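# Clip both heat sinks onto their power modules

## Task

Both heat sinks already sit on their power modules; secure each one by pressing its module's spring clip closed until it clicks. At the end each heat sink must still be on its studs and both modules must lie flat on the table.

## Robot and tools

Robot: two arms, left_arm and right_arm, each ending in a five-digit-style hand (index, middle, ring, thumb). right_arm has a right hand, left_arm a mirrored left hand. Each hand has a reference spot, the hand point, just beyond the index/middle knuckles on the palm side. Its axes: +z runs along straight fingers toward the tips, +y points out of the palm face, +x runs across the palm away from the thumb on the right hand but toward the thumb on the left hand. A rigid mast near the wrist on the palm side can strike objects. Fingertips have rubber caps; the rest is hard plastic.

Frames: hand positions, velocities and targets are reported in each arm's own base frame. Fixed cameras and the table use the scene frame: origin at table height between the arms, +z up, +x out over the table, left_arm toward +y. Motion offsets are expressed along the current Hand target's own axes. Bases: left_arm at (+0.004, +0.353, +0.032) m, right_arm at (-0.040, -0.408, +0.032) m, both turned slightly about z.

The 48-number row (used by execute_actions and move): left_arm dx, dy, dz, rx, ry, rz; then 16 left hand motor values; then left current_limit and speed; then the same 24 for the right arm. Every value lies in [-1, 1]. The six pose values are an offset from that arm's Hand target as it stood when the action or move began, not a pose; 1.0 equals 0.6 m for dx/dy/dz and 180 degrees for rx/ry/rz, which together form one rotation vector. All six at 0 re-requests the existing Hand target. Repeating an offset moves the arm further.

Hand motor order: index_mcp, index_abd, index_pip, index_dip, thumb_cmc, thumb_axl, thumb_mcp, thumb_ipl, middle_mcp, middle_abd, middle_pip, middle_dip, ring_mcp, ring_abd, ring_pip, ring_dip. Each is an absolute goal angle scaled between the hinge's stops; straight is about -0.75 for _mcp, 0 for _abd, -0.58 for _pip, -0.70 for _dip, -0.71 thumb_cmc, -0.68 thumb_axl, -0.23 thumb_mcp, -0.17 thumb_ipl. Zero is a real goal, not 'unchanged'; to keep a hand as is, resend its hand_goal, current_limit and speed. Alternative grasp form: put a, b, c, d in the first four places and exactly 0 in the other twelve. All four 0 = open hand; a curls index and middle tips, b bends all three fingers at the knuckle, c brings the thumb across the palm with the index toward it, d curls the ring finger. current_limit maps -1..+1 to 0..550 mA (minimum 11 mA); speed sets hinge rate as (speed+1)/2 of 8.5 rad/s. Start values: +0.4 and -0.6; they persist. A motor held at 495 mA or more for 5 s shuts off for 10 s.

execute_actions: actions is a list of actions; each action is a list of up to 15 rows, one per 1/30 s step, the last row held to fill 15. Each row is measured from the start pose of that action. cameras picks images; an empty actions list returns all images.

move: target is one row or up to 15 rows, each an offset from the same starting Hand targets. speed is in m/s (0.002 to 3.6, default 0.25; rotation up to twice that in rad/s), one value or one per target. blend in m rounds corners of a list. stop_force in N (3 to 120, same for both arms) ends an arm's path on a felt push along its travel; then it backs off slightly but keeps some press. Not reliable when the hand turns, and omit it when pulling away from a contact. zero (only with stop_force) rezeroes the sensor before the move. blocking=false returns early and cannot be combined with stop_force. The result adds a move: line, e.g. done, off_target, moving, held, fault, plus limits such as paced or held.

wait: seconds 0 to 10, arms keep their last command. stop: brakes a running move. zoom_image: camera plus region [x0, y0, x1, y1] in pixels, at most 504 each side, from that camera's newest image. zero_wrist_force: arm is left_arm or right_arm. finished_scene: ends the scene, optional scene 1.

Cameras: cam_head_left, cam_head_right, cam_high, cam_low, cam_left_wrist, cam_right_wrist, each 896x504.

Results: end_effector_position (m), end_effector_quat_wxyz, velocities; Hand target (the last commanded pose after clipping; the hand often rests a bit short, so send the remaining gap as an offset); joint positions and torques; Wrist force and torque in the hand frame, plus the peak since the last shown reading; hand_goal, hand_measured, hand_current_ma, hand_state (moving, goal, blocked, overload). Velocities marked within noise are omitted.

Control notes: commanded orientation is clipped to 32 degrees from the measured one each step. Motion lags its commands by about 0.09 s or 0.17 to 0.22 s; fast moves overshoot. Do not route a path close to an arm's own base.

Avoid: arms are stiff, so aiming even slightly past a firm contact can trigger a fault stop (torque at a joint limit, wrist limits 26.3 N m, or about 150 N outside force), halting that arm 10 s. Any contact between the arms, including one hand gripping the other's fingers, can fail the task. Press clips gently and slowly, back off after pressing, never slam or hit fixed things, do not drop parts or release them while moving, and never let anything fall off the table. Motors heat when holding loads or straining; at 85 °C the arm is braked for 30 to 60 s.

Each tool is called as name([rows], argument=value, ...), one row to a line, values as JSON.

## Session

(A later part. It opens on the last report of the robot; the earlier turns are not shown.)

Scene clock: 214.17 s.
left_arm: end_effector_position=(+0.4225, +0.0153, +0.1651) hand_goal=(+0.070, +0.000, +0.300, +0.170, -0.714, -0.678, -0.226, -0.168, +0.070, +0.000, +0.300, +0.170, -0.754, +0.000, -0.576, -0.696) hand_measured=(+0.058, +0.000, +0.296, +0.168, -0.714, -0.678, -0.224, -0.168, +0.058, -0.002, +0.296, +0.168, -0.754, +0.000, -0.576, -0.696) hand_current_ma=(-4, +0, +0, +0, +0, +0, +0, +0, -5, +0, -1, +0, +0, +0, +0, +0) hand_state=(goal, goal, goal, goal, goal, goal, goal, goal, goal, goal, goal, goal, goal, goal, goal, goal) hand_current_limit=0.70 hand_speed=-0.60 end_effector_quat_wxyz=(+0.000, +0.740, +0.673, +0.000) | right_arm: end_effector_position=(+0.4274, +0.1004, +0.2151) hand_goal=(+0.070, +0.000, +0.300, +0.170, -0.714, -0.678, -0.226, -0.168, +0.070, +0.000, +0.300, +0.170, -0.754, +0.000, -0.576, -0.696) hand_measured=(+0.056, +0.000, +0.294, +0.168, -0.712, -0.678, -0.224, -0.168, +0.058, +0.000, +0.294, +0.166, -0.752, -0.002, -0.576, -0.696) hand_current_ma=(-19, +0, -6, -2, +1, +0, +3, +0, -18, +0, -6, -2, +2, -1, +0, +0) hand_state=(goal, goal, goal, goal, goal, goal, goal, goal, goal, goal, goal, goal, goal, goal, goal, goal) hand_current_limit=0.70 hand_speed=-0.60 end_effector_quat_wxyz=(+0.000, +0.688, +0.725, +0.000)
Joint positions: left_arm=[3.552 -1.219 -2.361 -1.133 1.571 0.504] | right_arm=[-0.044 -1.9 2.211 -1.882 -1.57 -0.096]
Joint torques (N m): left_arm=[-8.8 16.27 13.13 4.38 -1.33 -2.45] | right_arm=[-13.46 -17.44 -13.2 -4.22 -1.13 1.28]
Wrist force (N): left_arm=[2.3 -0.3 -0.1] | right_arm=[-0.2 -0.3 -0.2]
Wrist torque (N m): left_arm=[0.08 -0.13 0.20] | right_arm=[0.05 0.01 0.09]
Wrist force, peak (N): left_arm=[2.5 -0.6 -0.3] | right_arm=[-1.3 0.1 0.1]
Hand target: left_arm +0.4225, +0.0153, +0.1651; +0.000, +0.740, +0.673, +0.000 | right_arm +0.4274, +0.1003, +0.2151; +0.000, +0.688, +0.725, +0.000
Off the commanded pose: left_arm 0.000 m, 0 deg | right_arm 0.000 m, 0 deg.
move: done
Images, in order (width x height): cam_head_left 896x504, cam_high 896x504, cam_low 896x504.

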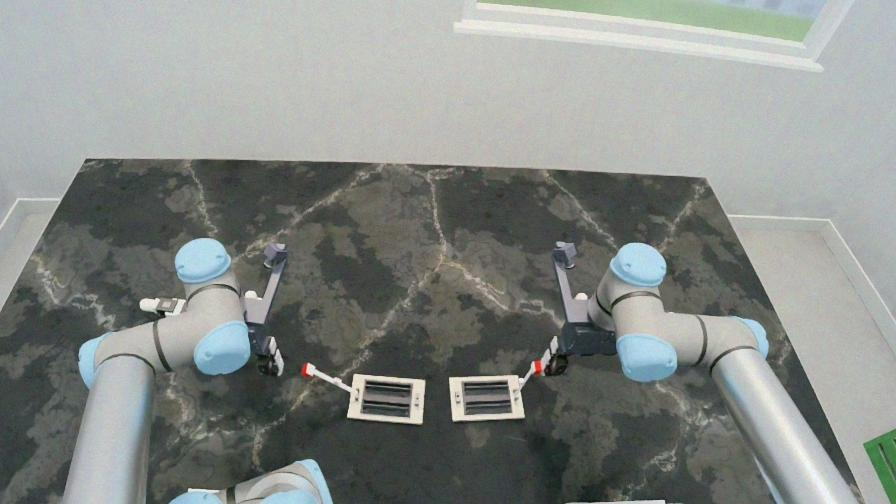

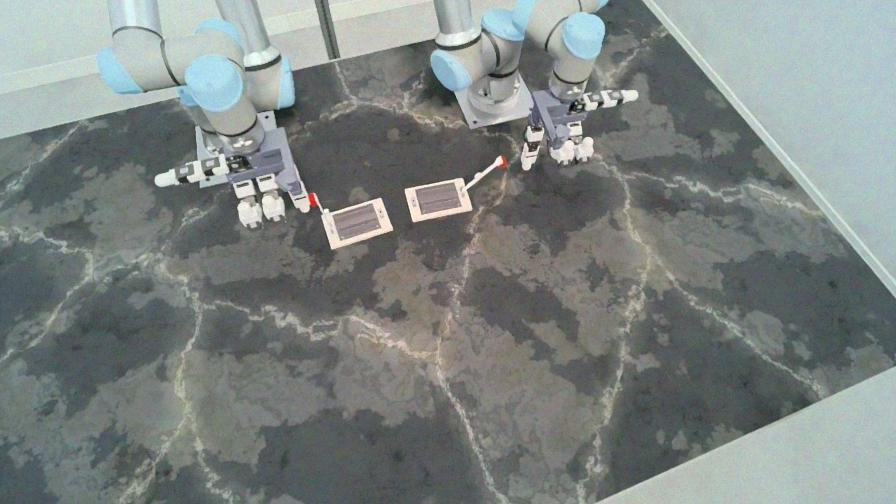

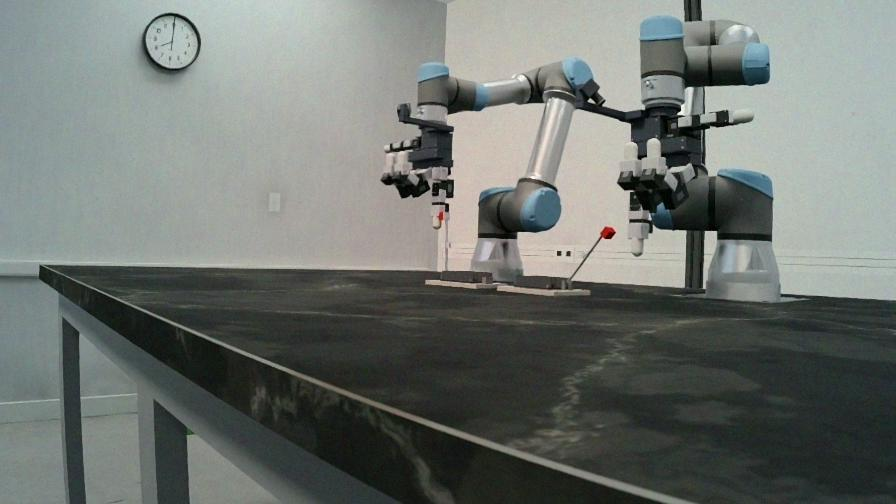

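move([
  [-0.0842,0,-0.0083,0,0,0, 0.07,0.001,0.30,0.17,-0.714,-0.678,-0.226,-0.168,0.07,0.0,0.30,0.17,-0.754,0.0,-0.576,-0.696,0.7,-0.6, 0.0733,0,-0.0367,0,0,0, 0.07,0.001,0.30,0.17,-0.714,-0.678,-0.226,-0.168,0.07,0.0,0.30,0.17,-0.754,0.0,-0.576,-0.696,0.7,-0.6],
  [-0.1592,0,-0.0583,0,0,0, 0.07,0.001,0.30,0.17,-0.714,-0.678,-0.226,-0.168,0.07,0.0,0.30,0.17,-0.754,0.0,-0.576,-0.696,0.7,-0.6, 0.13,-0.0015,-0.025,0,0,0, 0.07,0.001,0.30,0.17,-0.714,-0.678,-0.226,-0.168,0.07,0.0,0.30,0.17,-0.754,0.0,-0.576,-0.696,0.7,-0.6],
  [-0.2192,0,-0.0833,0,0,0, 0.07,0.001,0.30,0.17,-0.714,-0.678,-0.226,-0.168,0.07,0.0,0.30,0.17,-0.754,0.0,-0.576,-0.696,0.7,-0.6, 0.1833,-0.0025,0.0017,0,0,0, 0.07,0.001,0.30,0.17,-0.714,-0.678,-0.226,-0.168,0.07,0.0,0.30,0.17,-0.754,0.0,-0.576,-0.696,0.7,-0.6],
  [-0.2192,0,-0.0833,0,0,0, 0.07,0.001,0.30,0.17,-0.714,-0.678,-0.226,-0.168,0.07,0.0,0.30,0.17,-0.754,0.0,-0.576,-0.696,0.7,-0.6, 0.2267,-0.003,0.0417,0,0,0, 0.07,0.001,0.30,0.17,-0.714,-0.678,-0.226,-0.168,0.07,0.0,0.30,0.17,-0.754,0.0,-0.576,-0.696,0.7,-0.6],
], speed=0.08, stop_force=15, cameras=["cam_low","cam_high","cam_head_left"])

zoom_image(camera="cam_low", region=[390, 180, 640, 300])

zoom_image(camera="cam_high", region=[280, 110, 540, 270])

zoom_image(camera="cam_head_left", region=[330, 310, 560, 430])

Scene clock: 232.60 s.
left_arm: end_effector_position=(+0.4102, -0.1157, +0.2151) hand_goal=(+0.070, +0.000, +0.300, +0.170, -0.714, -0.678, -0.226, -0.168, +0.070, +0.000, +0.300, +0.170, -0.754, +0.000, -0.576, -0.696) hand_measured=(+0.058, +0.000, +0.296, +0.168, -0.714, -0.678, -0.224, -0.168, +0.058, -0.002, +0.296, +0.168, -0.754, -0.002, -0.576, -0.696) hand_current_ma=(-4, +0, +0, +0, +0, +0, +0, +0, -5, +0, -1, +0, +0, +0, +0, +0) hand_state=(goal, goal, goal, goal, goal, goal, goal, goal, goal, goal, goal, goal, goal, goal, goal, goal) hand_current_limit=0.70 hand_speed=-0.60 end_effector_quat_wxyz=(+0.000, +0.740, +0.673, +0.000) | right_arm: end_effector_position=(+0.4185, +0.2361, +0.1901) hand_goal=(+0.070, +0.000, +0.300, +0.170, -0.714, -0.678, -0.226, -0.168, +0.070, +0.000, +0.300, +0.170, -0.754, +0.000, -0.576, -0.696) hand_measured=(+0.056, +0.000, +0.294, +0.168, -0.712, -0.678, -0.224, -0.168, +0.058, +0.000, +0.294, +0.166, -0.752, -0.002, -0.576, -0.696) hand_current_ma=(-19, +0, -6, -2, +1, +0, +3, +0, -18, +0, -6, -2, +2, -1, +0, +0) hand_state=(goal, goal, goal, goal, goal, goal, goal, goal, goal, goal, goal, goal, goal, goal, goal, goal) hand_current_limit=0.70 hand_speed=-0.60 end_effector_quat_wxyz=(+0.000, +0.688, +0.725, +0.000)
Joint positions: left_arm=[3.151 -1.204 -2.234 -1.276 1.571 0.104] | right_arm=[0.329 -1.711 2.142 -2.002 -1.57 0.276]
Joint torques (N m): left_arm=[-8.79 16.05 12.16 4.34 2.38 -2.12] | right_arm=[-13.6 -23.48 -29.84 -3.81 -1.42 0.77]
Wrist force (N): left_arm=[2.3 -0.3 -0.3] | right_arm=[-0.1 -0.2 -0.1]
Wrist torque (N m): left_arm=[0.10 -0.13 0.07] | right_arm=[0.05 0.01 0.11]
Wrist force, peak (N): left_arm=[3.1 -0.4 -0.1] | right_arm=[-1.2 -0.5 0.1]
Hand target: left_arm +0.4102, -0.1157, +0.2151; +0.000, +0.740, +0.673, +0.000 | right_arm +0.4185, +0.2361, +0.1901; +0.000, +0.688, +0.725, +0.000
Off the commanded pose: left_arm 0.000 m, 0 deg | right_arm 0.000 m, 0 deg.
move: done
Images, in order (width x height): cam_head_left 896x504, cam_high 896x504, cam_low 896x504.

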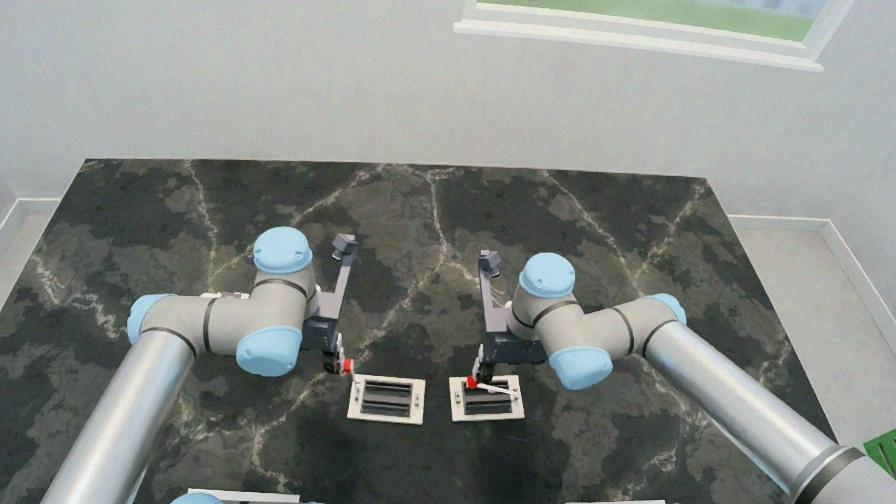

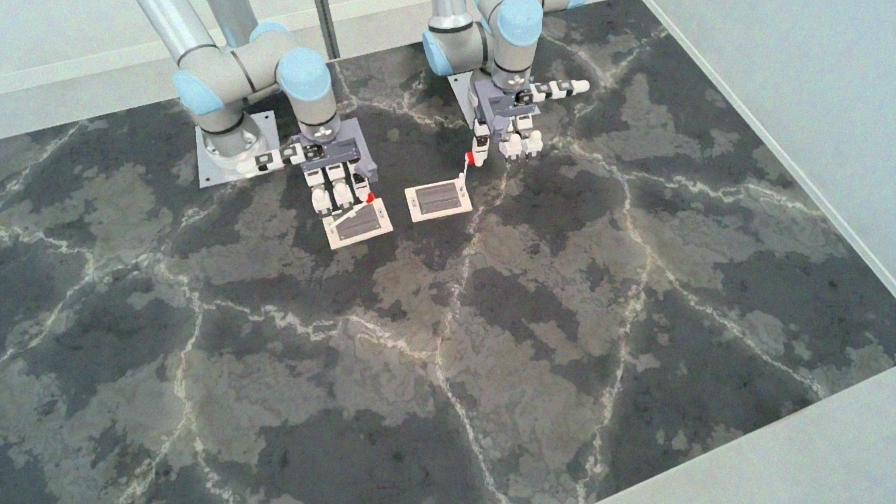

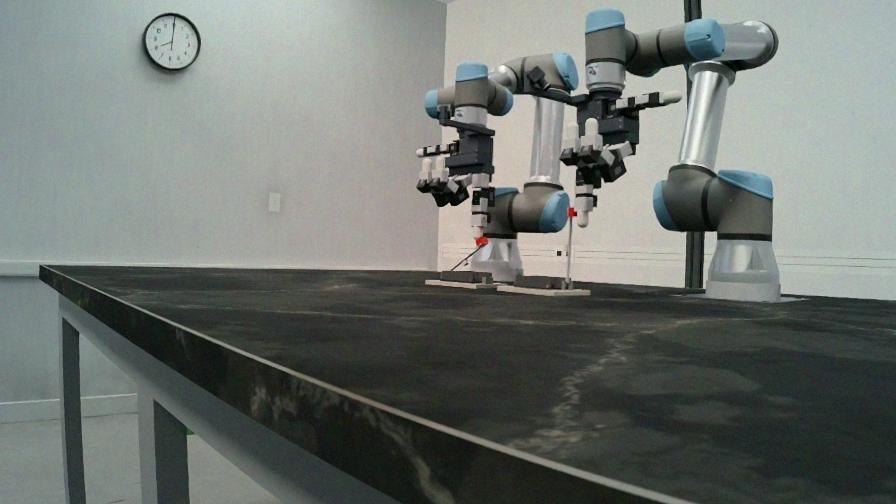

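Scaled by 2.016.

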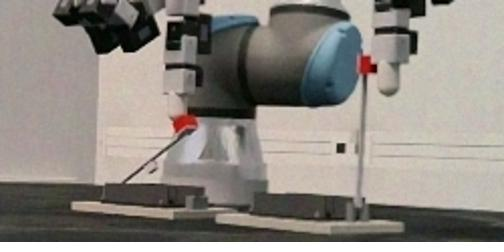

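Scaled by 1.938.

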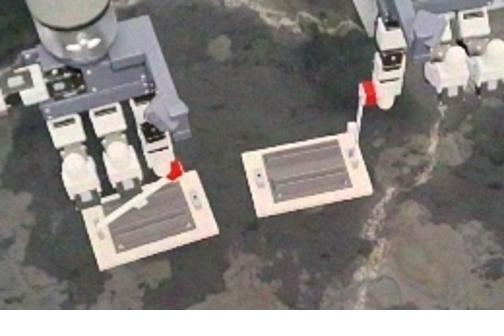

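Scaled by 2.191.

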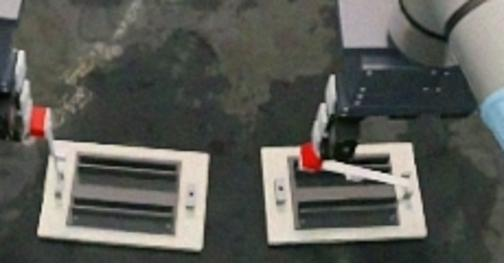

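move([
  [-0.0767,0,-0.0367,0,0,0, 0.07,0.001,0.30,0.17,-0.714,-0.678,-0.226,-0.168,0.07,0.0,0.30,0.17,-0.754,0.0,-0.576,-0.696,0.7,-0.6, 0.0317,0,0.05,0,0,0, 0.07,0.001,0.30,0.17,-0.714,-0.678,-0.226,-0.168,0.07,0.0,0.30,0.17,-0.754,0.0,-0.576,-0.696,0.7,-0.6],
  [-0.1333,0,-0.025,0,0,0, 0.07,0.001,0.30,0.17,-0.714,-0.678,-0.226,-0.168,0.07,0.0,0.30,0.17,-0.754,0.0,-0.576,-0.696,0.7,-0.6, 0.0433,0,0.0833,0,0,0, 0.07,0.001,0.30,0.17,-0.714,-0.678,-0.226,-0.168,0.07,0.0,0.30,0.17,-0.754,0.0,-0.576,-0.696,0.7,-0.6],
  [-0.1333,0,-0.025,0,0,0, 0.07,0.001,0.30,0.17,-0.714,-0.678,-0.226,-0.168,0.07,0.0,0.30,0.17,-0.754,0.0,-0.576,-0.696,0.7,-0.6, 0.0483,-0.001,0.14,0,0,0, 0.07,0.001,0.30,0.17,-0.714,-0.678,-0.226,-0.168,0.07,0.0,0.30,0.17,-0.754,0.0,-0.576,-0.696,0.7,-0.6],
], speed=[0.08,0.05,0.03], stop_force=20, cameras=["cam_low","cam_high","cam_head_left"])

zoom_image(camera="cam_low", region=[400, 210, 600, 300])

zoom_image(camera="cam_high", region=[280, 110, 540, 270])

zoom_image(camera="cam_head_left", region=[330, 310, 560, 430])

Scene clock: 252.47 s.
left_arm: end_effector_position=(+0.4026, -0.1953, +0.2301) hand_goal=(+0.070, +0.000, +0.300, +0.170, -0.714, -0.678, -0.226, -0.168, +0.070, +0.000, +0.300, +0.170, -0.754, +0.000, -0.576, -0.696) hand_measured=(+0.058, +0.000, +0.296, +0.168, -0.714, -0.678, -0.224, -0.168, +0.058, -0.002, +0.296, +0.168, -0.754, -0.002, -0.576, -0.696) hand_current_ma=(-4, +0, +0, +0, +0, +0, +0, +0, -5, +0, -1, +0, +0, +0, +0, +0) hand_state=(goal, goal, goal, goal, goal, goal, goal, goal, goal, goal, goal, goal, goal, goal, goal, goal) hand_current_limit=0.70 hand_speed=-0.60 end_effector_quat_wxyz=(+0.000, +0.740, +0.673, +0.000) | right_arm: end_effector_position=(+0.4169, +0.2633, +0.1260) hand_goal=(+0.070, +0.000, +0.300, +0.170, -0.714, -0.678, -0.226, -0.168, +0.070, +0.000, +0.300, +0.170, -0.754, +0.000, -0.576, -0.696) hand_measured=(+0.058, +0.000, +0.294, +0.168, -0.712, -0.678, -0.222, -0.168, +0.058, +0.000, +0.294, +0.166, -0.752, -0.002, -0.576, -0.696) hand_current_ma=(-19, +0, -6, -2, +1, +0, +3, +0, -17, +0, -6, -2, +1, -1, +0, +0) hand_state=(goal, goal, goal, goal, goal, goal, goal, goal, goal, goal, goal, goal, goal, goal, goal, goal) hand_current_limit=0.70 hand_speed=-0.60 end_effector_quat_wxyz=(+0.000, +0.688, +0.725, +0.000)
Joint positions: left_arm=[2.914 -1.282 -2.144 -1.287 1.571 -0.133] | right_arm=[0.393 -1.577 2.21 -2.204 -1.57 0.341]
Joint torques (N m): left_arm=[9 21.03 11.64 1.44 2.39 2.23] | right_arm=[-12.88 -2.54 -20.04 -2.03 -1.29 -1.73]
Wrist force (N): left_arm=[2.4 -0.7 -0.2] | right_arm=[-0.1 -0.6 -17.5]
Wrist torque (N m): left_arm=[0.01 -0.13 0.11] | right_arm=[1.41 1.22 -0.14]
Wrist force, peak (N): left_arm=[3.4 -0.4 0.0] | right_arm=[-0.7 -0.9 -40.7]
Hand target: left_arm +0.4026, -0.1953, +0.2301; +0.000, +0.740, +0.673, +0.000 | right_arm +0.4169, +0.2633, +0.1260; +0.000, +0.688, +0.725, +0.000 (not the last commanded pose)
Off the commanded pose: left_arm 0.000 m, 0 deg | right_arm 0.020 m, 0 deg.
move: contact (right_arm)
Images, in order (width x height): cam_head_left 896x504, cam_high 896x504, cam_low 896x504.

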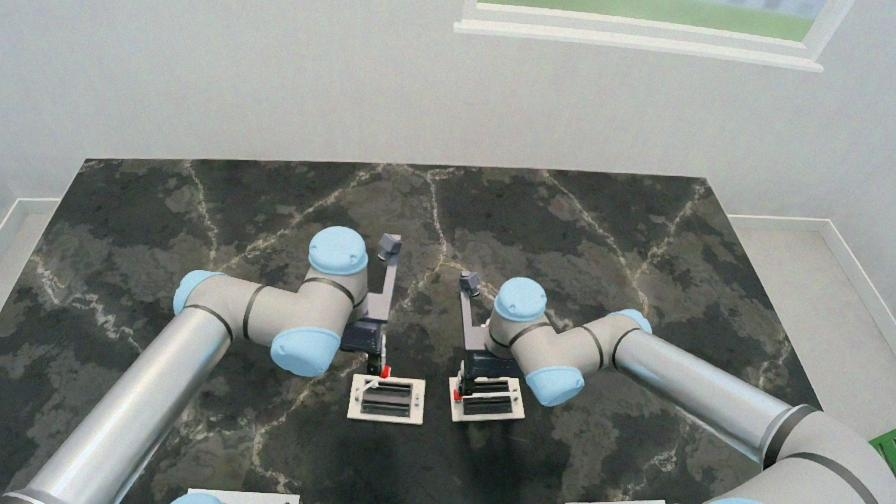

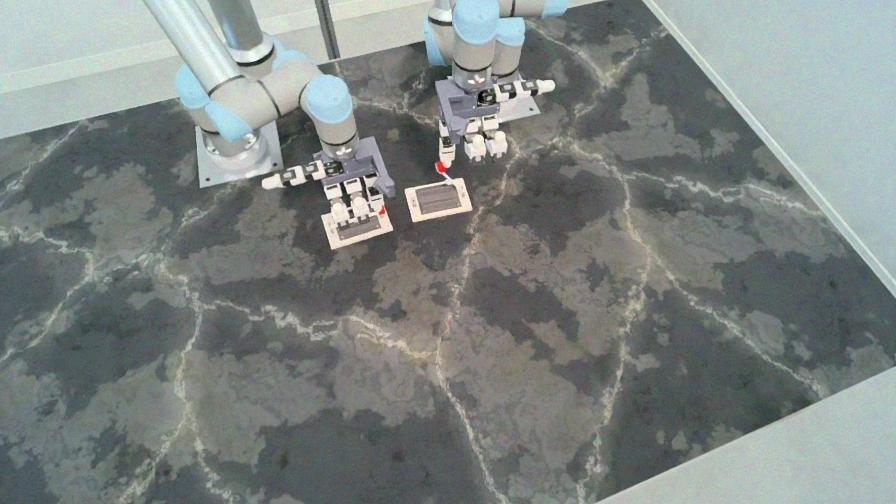

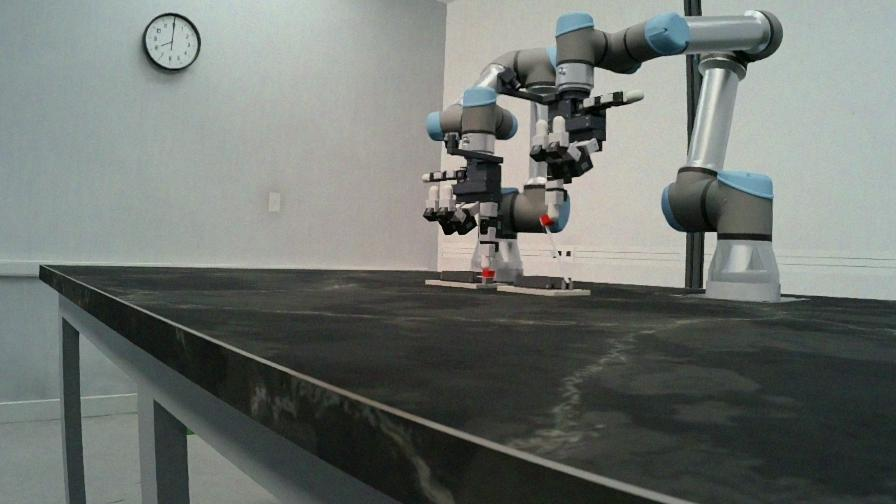

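Scaled by 2.520.

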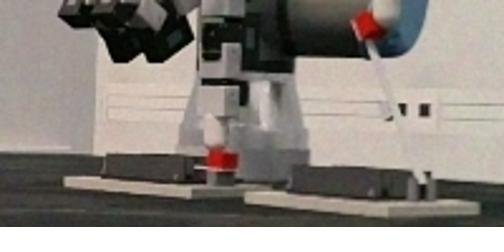

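Scaled by 1.938.

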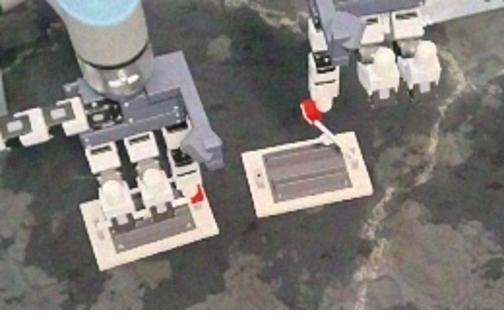

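Scaled by 2.191.

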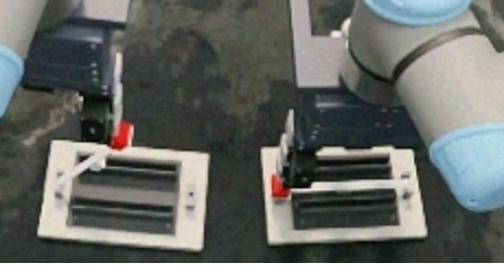

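zoom_image(camera="cam_low", region=[420, 245, 510, 295])

zoom_image(camera="cam_head_left", region=[440, 360, 540, 430])

Scaled by 5.600.

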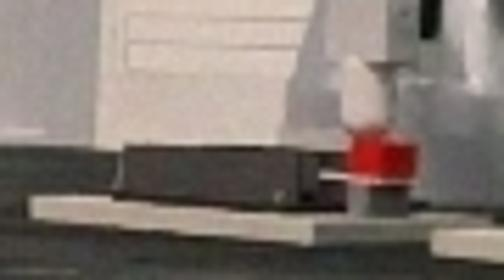

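Scaled by 5.040.

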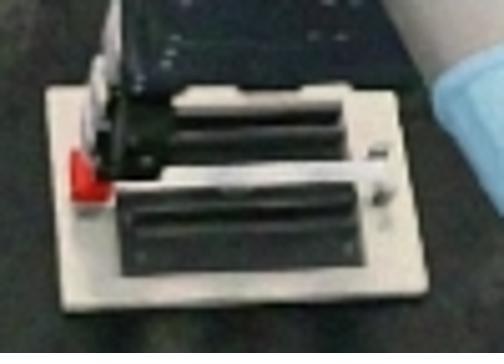

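move(target=[0,0,0,0,0,0, 0.07,0.001,0.30,0.17,-0.714,-0.678,-0.226,-0.168,0.07,0.0,0.30,0.17,-0.754,0.0,-0.576,-0.696,0.7,-0.6, 0,0,0.03,0,0,0, 0.07,0.001,0.30,0.17,-0.714,-0.678,-0.226,-0.168,0.07,0.0,0.30,0.17,-0.754,0.0,-0.576,-0.696,0.7,-0.6], speed=0.01, stop_force=50, zero=false, cameras=["cam_low","cam_high","cam_head_left"])

zoom_image(camera="cam_low", region=[420, 245, 510, 295])

zoom_image(camera="cam_head_left", region=[440, 360, 540, 430])

Scene clock: 263.43 s.
left_arm: end_effector_position=(+0.4026, -0.1953, +0.2301) hand_goal=(+0.070, +0.000, +0.300, +0.170, -0.714, -0.678, -0.226, -0.168, +0.070, +0.000, +0.300, +0.170, -0.754, +0.000, -0.576, -0.696) hand_measured=(+0.058, +0.000, +0.296, +0.168, -0.714, -0.678, -0.224, -0.168, +0.058, -0.002, +0.296, +0.168, -0.754, -0.002, -0.576, -0.696) hand_current_ma=(-4, +0, +0, +0, +0, +0, +0, +0, -5, +0, -1, +0, +0, +0, +0, +0) hand_state=(goal, goal, goal, goal, goal, goal, goal, goal, goal, goal, goal, goal, goal, goal, goal, goal) hand_current_limit=0.70 hand_speed=-0.60 end_effector_quat_wxyz=(+0.000, +0.740, +0.673, +0.000) | right_arm: end_effector_position=(+0.4171, +0.2634, +0.1245) hand_goal=(+0.070, +0.000, +0.300, +0.170, -0.714, -0.678, -0.226, -0.168, +0.070, +0.000, +0.300, +0.170, -0.754, +0.000, -0.576, -0.696) hand_measured=(+0.058, +0.000, +0.294, +0.168, -0.712, -0.678, -0.222, -0.168, +0.058, +0.000, +0.294, +0.166, -0.756, -0.006, -0.578, -0.696) hand_current_ma=(-19, +0, -6, -2, +1, +0, +3, +0, -17, +0, -6, -2, -1, -4, -2, +0) hand_state=(goal, goal, goal, goal, goal, goal, goal, goal, goal, goal, goal, goal, goal, goal, goal, goal) hand_current_limit=0.70 hand_speed=-0.60 end_effector_quat_wxyz=(+0.000, +0.688, +0.725, +0.001)
Joint positions: left_arm=[2.914 -1.282 -2.144 -1.287 1.571 -0.133] | right_arm=[0.393 -1.574 2.212 -2.21 -1.57 0.341]
Joint torques (N m): left_arm=[9.27 20.22 13.29 1.83 2.36 1.5] | right_arm=[-10.86 -5.79 -4.99 3.08 -1.37 -1.7]
Wrist force (N): left_arm=[2.3 -0.6 -0.3] | right_arm=[-0.6 -0.6 -50.9]
Wrist torque (N m): left_arm=[0.02 -0.13 0.10] | right_arm=[4.04 3.54 -0.19]
Wrist force, peak (N): left_arm=[2.7 -0.5 -0.4] | right_arm=[-0.8 -1.0 -58.2]
Hand target: left_arm +0.4026, -0.1953, +0.2301; +0.000, +0.740, +0.673, +0.000 | right_arm +0.4171, +0.2634, +0.1245; +0.000, +0.688, +0.725, +0.001 (not the last commanded pose)
Off the commanded pose: left_arm 0.000 m, 0 deg | right_arm 0.017 m, 0 deg.
move: contact (right_arm)
Images, in order (width x height): cam_head_left 896x504, cam_high 896x504, cam_low 896x504.

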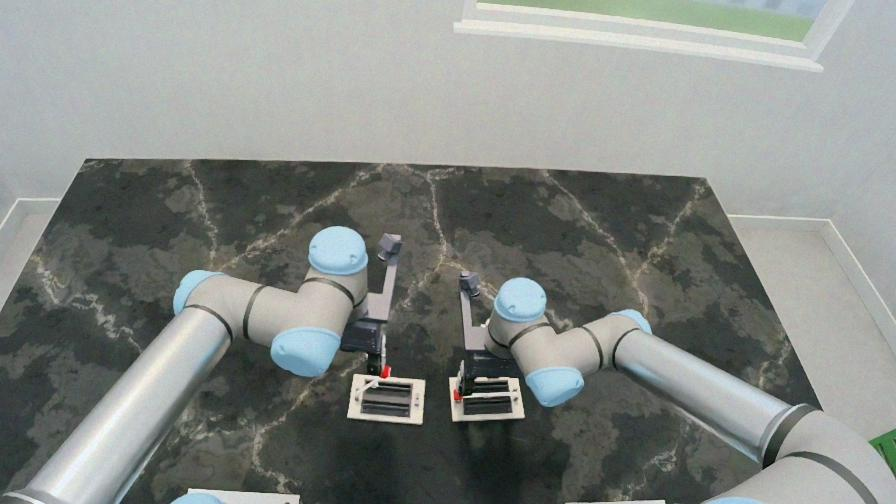

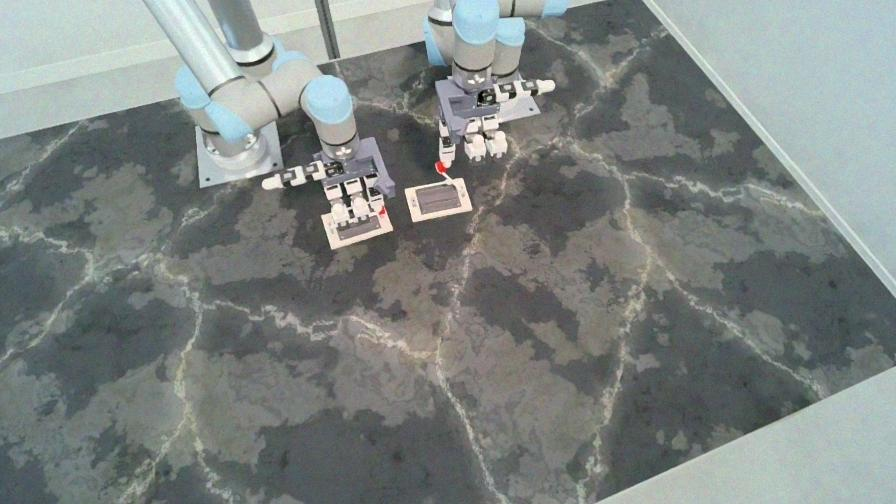

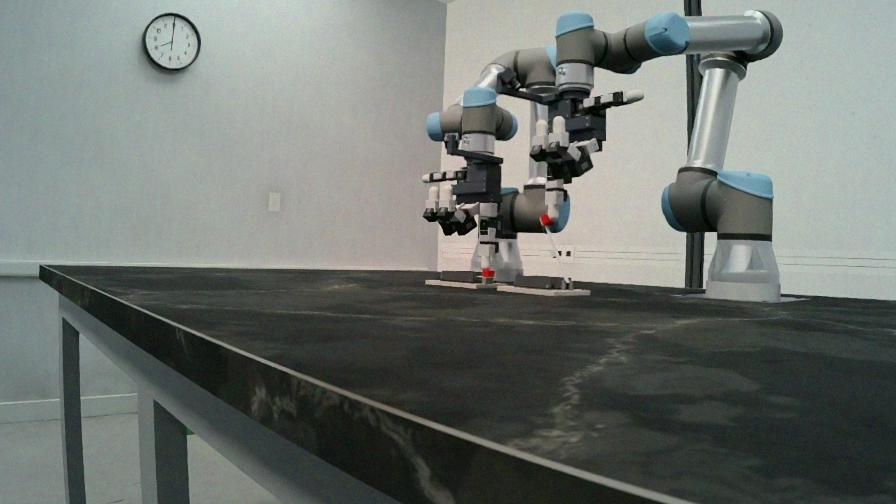

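Scaled by 5.600.

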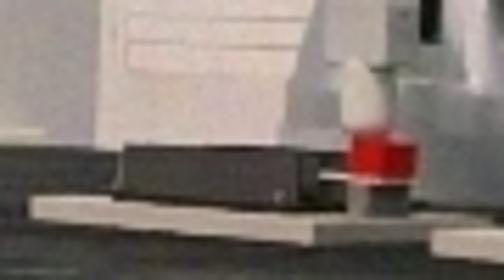

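Scaled by 5.040.

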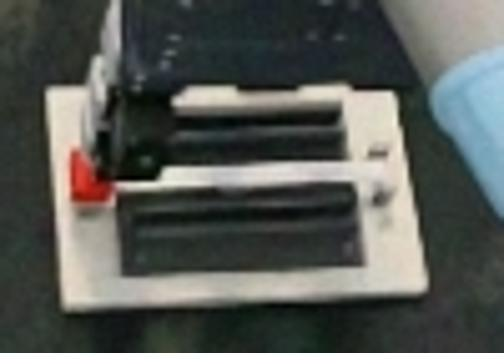

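move(target=[0,0,0,0,0,0, 0.07,0.001,0.30,0.17,-0.714,-0.678,-0.226,-0.168,0.07,0.0,0.30,0.17,-0.754,0.0,-0.576,-0.696,0.7,-0.6, 0,0,-0.1,0,0,0, 0.07,0.001,0.30,0.17,-0.714,-0.678,-0.226,-0.168,0.07,0.0,0.30,0.17,-0.754,0.0,-0.576,-0.696,0.7,-0.6], speed=0.1, cameras=["cam_low","cam_high","cam_head_left","cam_head_right","cam_right_wrist"])

zoom_image(camera="cam_low", region=[420, 245, 510, 295])

zoom_image(camera="cam_head_left", region=[440, 360, 540, 430])

zoom_image(camera="cam_head_right", region=[440, 360, 540, 430])

zoom_image(camera="cam_high", region=[310, 180, 410, 260])

Scene clock: 274.20 s.
left_arm: end_effector_position=(+0.4026, -0.1953, +0.2301) hand_goal=(+0.070, +0.000, +0.300, +0.170, -0.714, -0.678, -0.226, -0.168, +0.070, +0.000, +0.300, +0.170, -0.754, +0.000, -0.576, -0.696) hand_measured=(+0.058, +0.000, +0.296, +0.168, -0.714, -0.678, -0.224, -0.168, +0.058, -0.002, +0.296, +0.168, -0.754, -0.002, -0.576, -0.696) hand_current_ma=(-4, +0, +0, +0, +0, +0, +0, +0, -5, +0, -1, +0, +0, +0, +0, +0) hand_state=(goal, goal, goal, goal, goal, goal, goal, goal, goal, goal, goal, goal, goal, goal, goal, goal) hand_current_limit=0.70 hand_speed=-0.60 end_effector_quat_wxyz=(+0.000, +0.740, +0.673, +0.000) | right_arm: end_effector_position=(+0.4170, +0.2634, +0.1846) hand_goal=(+0.070, +0.000, +0.300, +0.170, -0.714, -0.678, -0.226, -0.168, +0.070, +0.000, +0.300, +0.170, -0.754, +0.000, -0.576, -0.696) hand_measured=(+0.058, +0.000, +0.294, +0.168, -0.712, -0.678, -0.222, -0.168, +0.058, +0.000, +0.294, +0.166, -0.752, +0.000, -0.576, -0.696) hand_current_ma=(-19, +0, -6, -2, +1, +0, +3, +0, -17, +0, -6, -2, +2, +0, +0, +0) hand_state=(goal, goal, goal, goal, goal, goal, goal, goal, goal, goal, goal, goal, goal, goal, goal, goal) hand_current_limit=0.70 hand_speed=-0.60 end_effector_quat_wxyz=(+0.000, +0.688, +0.725, +0.001)
Joint positions: left_arm=[2.914 -1.282 -2.144 -1.287 1.571 -0.133] | right_arm=[0.393 -1.663 2.116 -2.026 -1.57 0.341]
Joint torques (N m): left_arm=[9.28 20.45 11.59 2.43 2.33 0.78] | right_arm=[-13.74 -10.97 -16.17 -1.71 0.39 -1.76]
Wrist force (N): left_arm=[2.3 -0.8 -0.3] | right_arm=[0.1 -0.3 0.0]
Wrist torque (N m): left_arm=[0.01 -0.13 0.11] | right_arm=[0.03 -0.01 -0.06]
Wrist force, peak (N): left_arm=[2.7 -0.8 -0.1] | right_arm=[-0.5 -0.7 -51.3]
Hand target: left_arm +0.4026, -0.1953, +0.2301; +0.000, +0.740, +0.673, +0.000 | right_arm +0.4170, +0.2634, +0.1845; +0.000, +0.688, +0.725, +0.001
Off the commanded pose: left_arm 0.000 m, 0 deg | right_arm 0.000 m, 0 deg.
move: done
camera_calibration:
cam_right_wrist: T_world_to_cam=[[0.675852, -0.736138, -0.0364034, -0.0430849], [-0.517994, -0.509549, 0.687053, 0.183385], [-0.524315, -0.445489, -0.725695, 0.598324], [0, 0, 0, 1]] pos_world=[0.437822, 0.328274, 0.306637]
Images, in order (width x height): cam_head_left 896x504, cam_head_right 896x504, cam_high 896x504, cam_low 896x504, cam_right_wrist 896x504.

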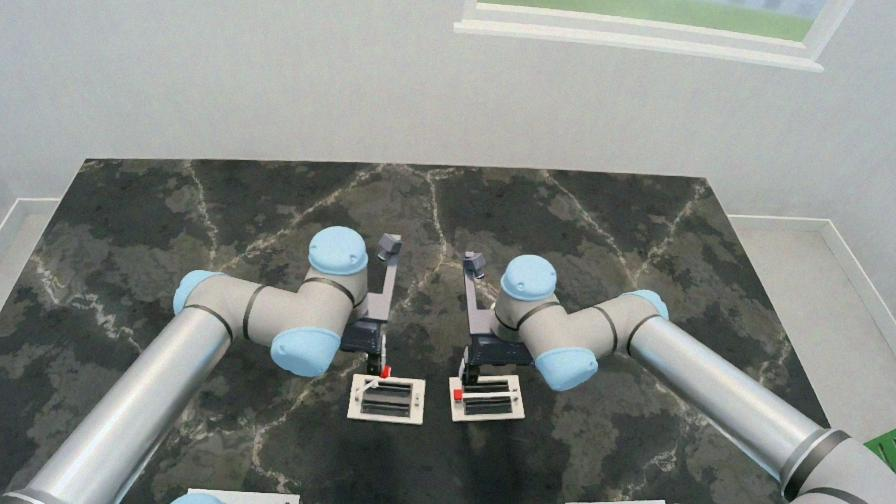

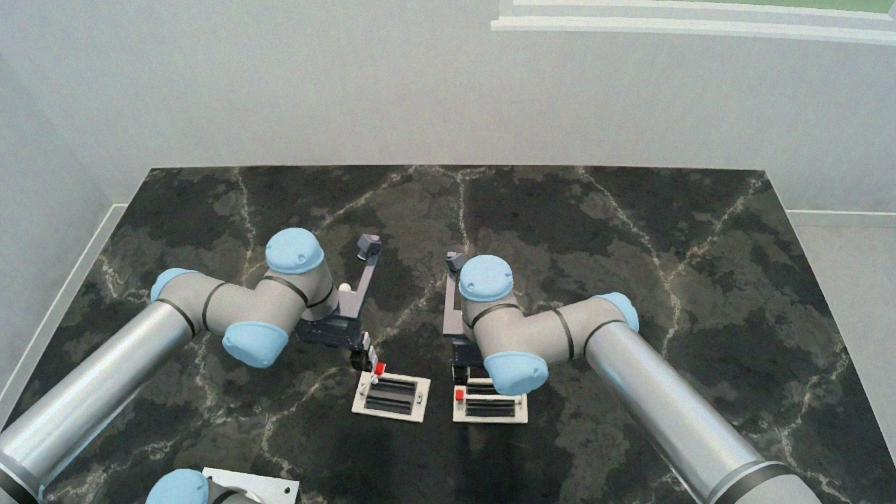

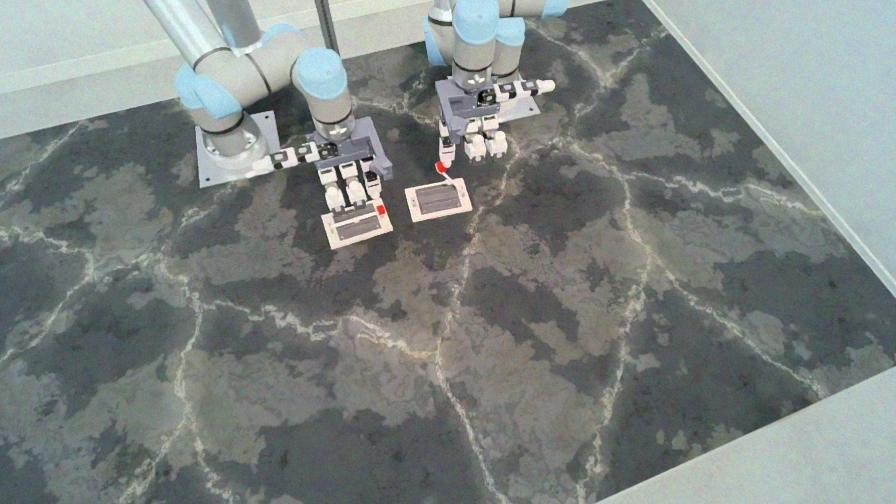

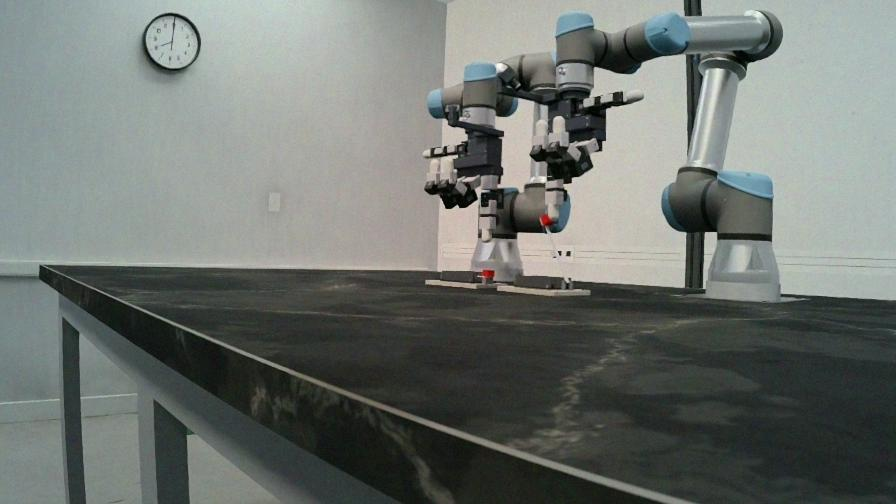

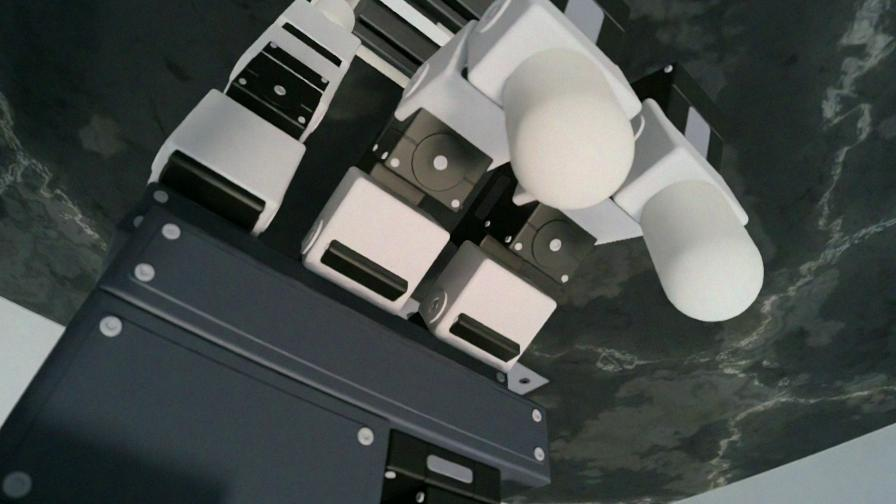

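Scaled by 5.600.

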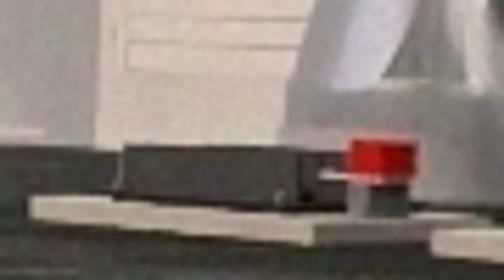

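Scaled by 5.040.

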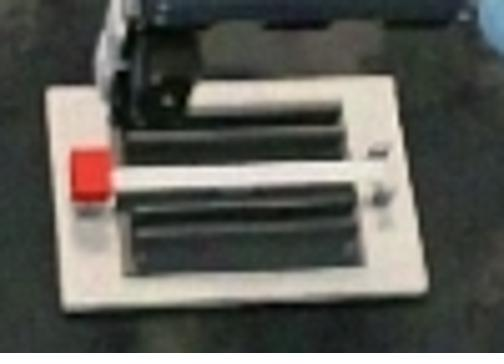

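Scaled by 5.040.

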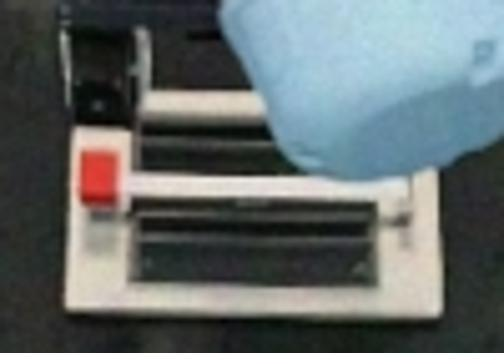

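Scaled by 5.040.

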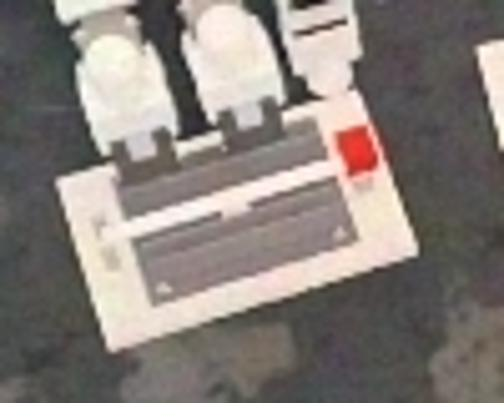

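zoom_image(camera="cam_low", region=[465, 262, 505, 290])

zoom_image(camera="cam_high", region=[365, 195, 405, 225])

zoom_image(camera="cam_right_wrist", region=[330, 0, 490, 110])

zoom_image(camera="cam_head_right", region=[445, 378, 490, 418])

Scaled by 12.600.

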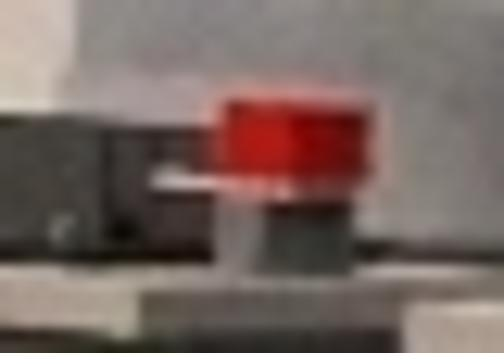

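Scaled by 12.600.

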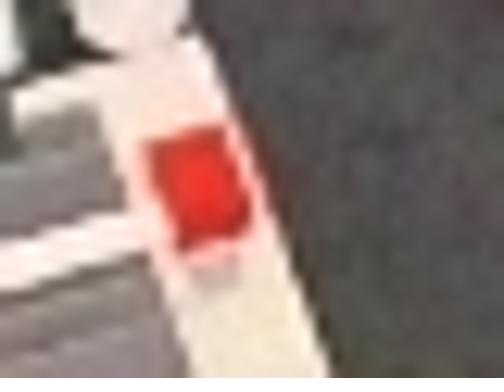

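Scaled by 3.150.

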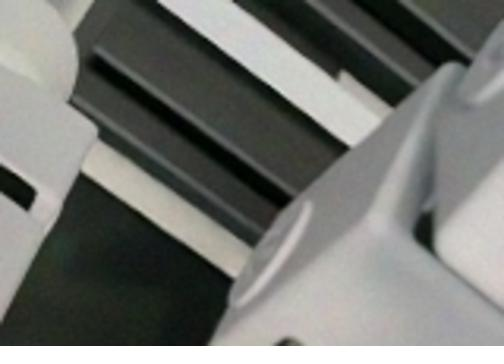

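Scaled by 11.200.

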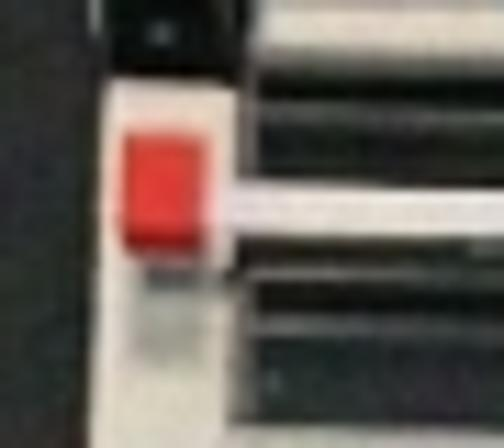

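move([
  [-0.0533,0,0.0267,0,0,0, 0.07,0.001,0.30,0.17,-0.714,-0.678,-0.226,-0.168,0.07,0.0,0.30,0.17,-0.754,0.0,-0.576,-0.696,0.7,-0.6, -0.15,0,-0.1,0,0,0, 0.07,0.001,0.30,0.17,-0.714,-0.678,-0.226,-0.168,0.07,0.0,0.30,0.17,-0.754,0.0,-0.576,-0.696,0.7,-0.6],
  [-0.0967,0,0.0667,0,0,0, 0.07,0.001,0.30,0.17,-0.714,-0.678,-0.226,-0.168,0.07,0.0,0.30,0.17,-0.754,0.0,-0.576,-0.696,0.7,-0.6, -0.3,0,-0.133,0,0,0, 0.07,0.001,0.30,0.17,-0.714,-0.678,-0.226,-0.168,0.07,0.0,0.30,0.17,-0.754,0.0,-0.576,-0.696,0.7,-0.6],
  [-0.1283,0,0.1167,0,0,0, 0.07,0.001,0.30,0.17,-0.714,-0.678,-0.226,-0.168,0.07,0.0,0.30,0.17,-0.754,0.0,-0.576,-0.696,0.7,-0.6, -0.4167,0,-0.133,0,0,0, 0.07,0.001,0.30,0.17,-0.714,-0.678,-0.226,-0.168,0.07,0.0,0.30,0.17,-0.754,0.0,-0.576,-0.696,0.7,-0.6],
  [-0.1417,0,0.15,0,0,0, 0.07,0.001,0.30,0.17,-0.714,-0.678,-0.226,-0.168,0.07,0.0,0.30,0.17,-0.754,0.0,-0.576,-0.696,0.7,-0.6, -0.4167,0,-0.133,0,0,0, 0.07,0.001,0.30,0.17,-0.714,-0.678,-0.226,-0.168,0.07,0.0,0.30,0.17,-0.754,0.0,-0.576,-0.696,0.7,-0.6],
], speed=[0.12,0.12,0.1,0.05], stop_force=12, cameras=["cam_low","cam_high","cam_head_left"])

zoom_image(camera="cam_low", region=[420, 230, 600, 300])

zoom_image(camera="cam_high", region=[300, 150, 500, 260])

zoom_image(camera="cam_head_left", region=[330, 350, 550, 430])

Scene clock: 311.30 s.
left_arm: end_effector_position=(+0.3945, -0.2799, +0.1401) hand_goal=(+0.070, +0.000, +0.300, +0.170, -0.714, -0.678, -0.226, -0.168, +0.070, +0.000, +0.300, +0.170, -0.754, +0.000, -0.576, -0.696) hand_measured=(+0.058, +0.000, +0.296, +0.168, -0.714, -0.678, -0.224, -0.168, +0.058, -0.002, +0.296, +0.168, -0.754, -0.002, -0.576, -0.696) hand_current_ma=(-4, +0, +0, +0, +0, +0, +0, +0, -5, +0, -1, +0, +0, +0, +0, +0) hand_state=(goal, goal, goal, goal, goal, goal, goal, goal, goal, goal, goal, goal, goal, goal, goal, goal) hand_current_limit=0.70 hand_speed=-0.60 end_effector_quat_wxyz=(+0.000, +0.740, +0.673, +0.000) | right_arm: end_effector_position=(+0.4300, +0.0136, +0.2641) hand_goal=(+0.070, +0.000, +0.300, +0.170, -0.714, -0.678, -0.226, -0.168, +0.070, +0.000, +0.300, +0.170, -0.754, +0.000, -0.576, -0.696) hand_measured=(+0.058, +0.000, +0.294, +0.168, -0.712, -0.678, -0.222, -0.168, +0.058, +0.000, +0.294, +0.166, -0.752, +0.000, -0.576, -0.696) hand_current_ma=(-19, +0, -6, -2, +1, +0, +3, +0, -17, +0, -6, -2, +2, +0, +0, +0) hand_state=(goal, goal, goal, goal, goal, goal, goal, goal, goal, goal, goal, goal, goal, goal, goal, goal) hand_current_limit=0.70 hand_speed=-0.60 end_effector_quat_wxyz=(+0.000, +0.688, +0.725, +0.001)
Joint positions: left_arm=[2.697 -1.52 -2.208 -0.985 1.57 -0.351] | right_arm=[-0.305 -1.98 2.131 -1.722 -1.569 -0.357]
Joint torques (N m): left_arm=[9.66 27.67 33.95 4.19 2.14 2.91] | right_arm=[-8.73 2.53 -28.41 -4.02 -0.66 -1.21]
Wrist force (N): left_arm=[2.1 -0.4 -0.4] | right_arm=[0.0 -0.6 0.0]
Wrist torque (N m): left_arm=[0.08 -0.09 0.19] | right_arm=[0.00 -0.01 -0.11]
Wrist force, peak (N): left_arm=[2.9 -0.7 -0.7] | right_arm=[1.0 -0.1 0.7]
Hand target: left_arm +0.3945, -0.2799, +0.1401; +0.000, +0.740, +0.673, +0.000 | right_arm +0.4300, +0.0136, +0.2641; +0.000, +0.688, +0.725, +0.001
Off the commanded pose: left_arm 0.000 m, 0 deg | right_arm 0.000 m, 0 deg.
move: done
Images, in order (width x height): cam_head_left 896x504, cam_high 896x504, cam_low 896x504.

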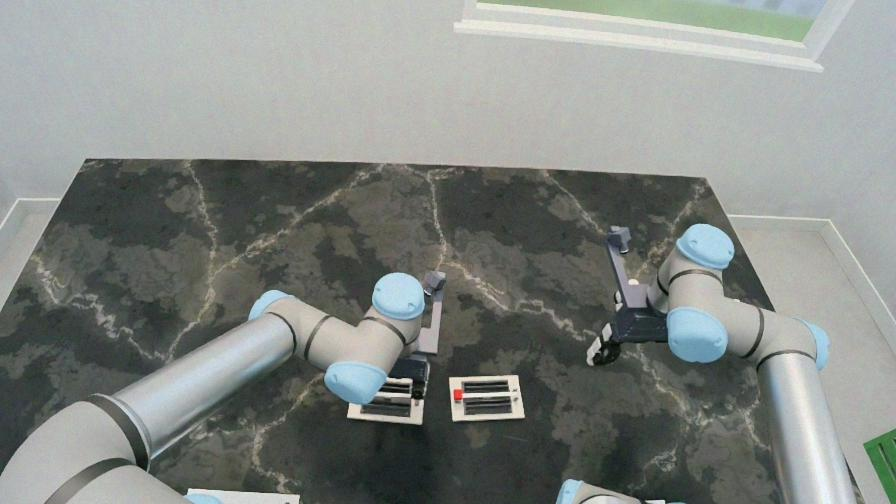

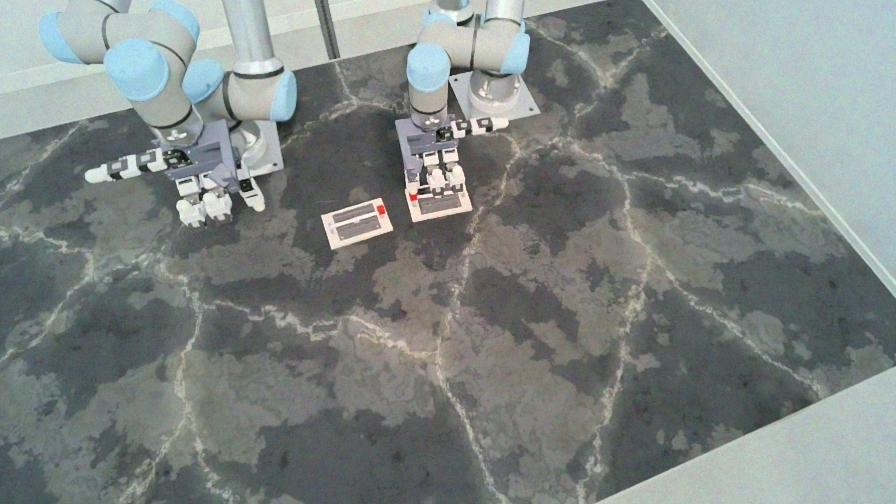

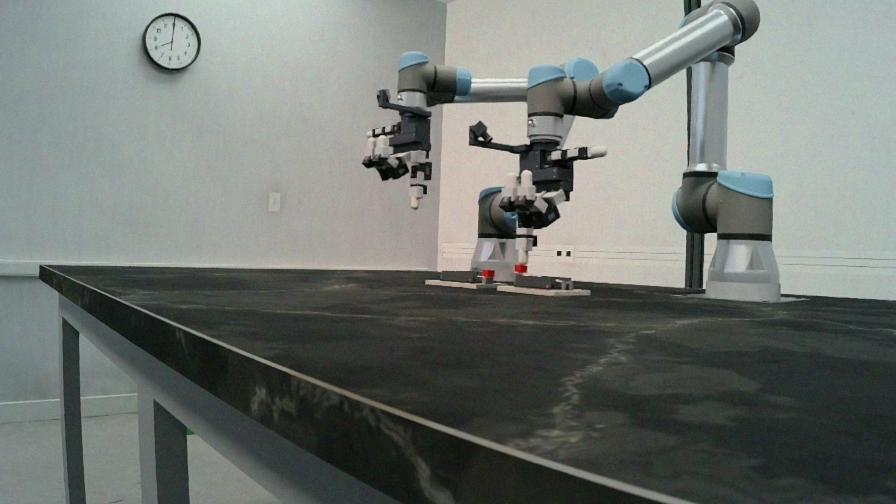

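Scaled by 2.800.

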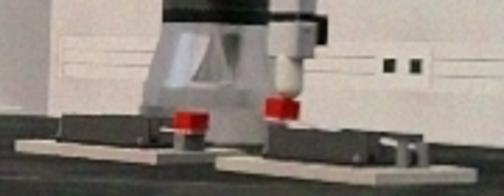

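Scaled by 2.520.

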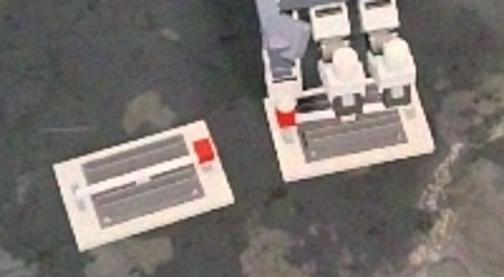

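Scaled by 2.291.

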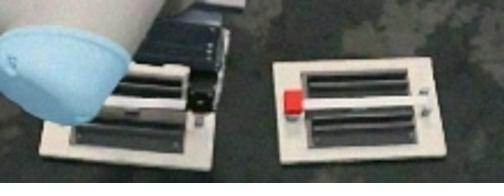

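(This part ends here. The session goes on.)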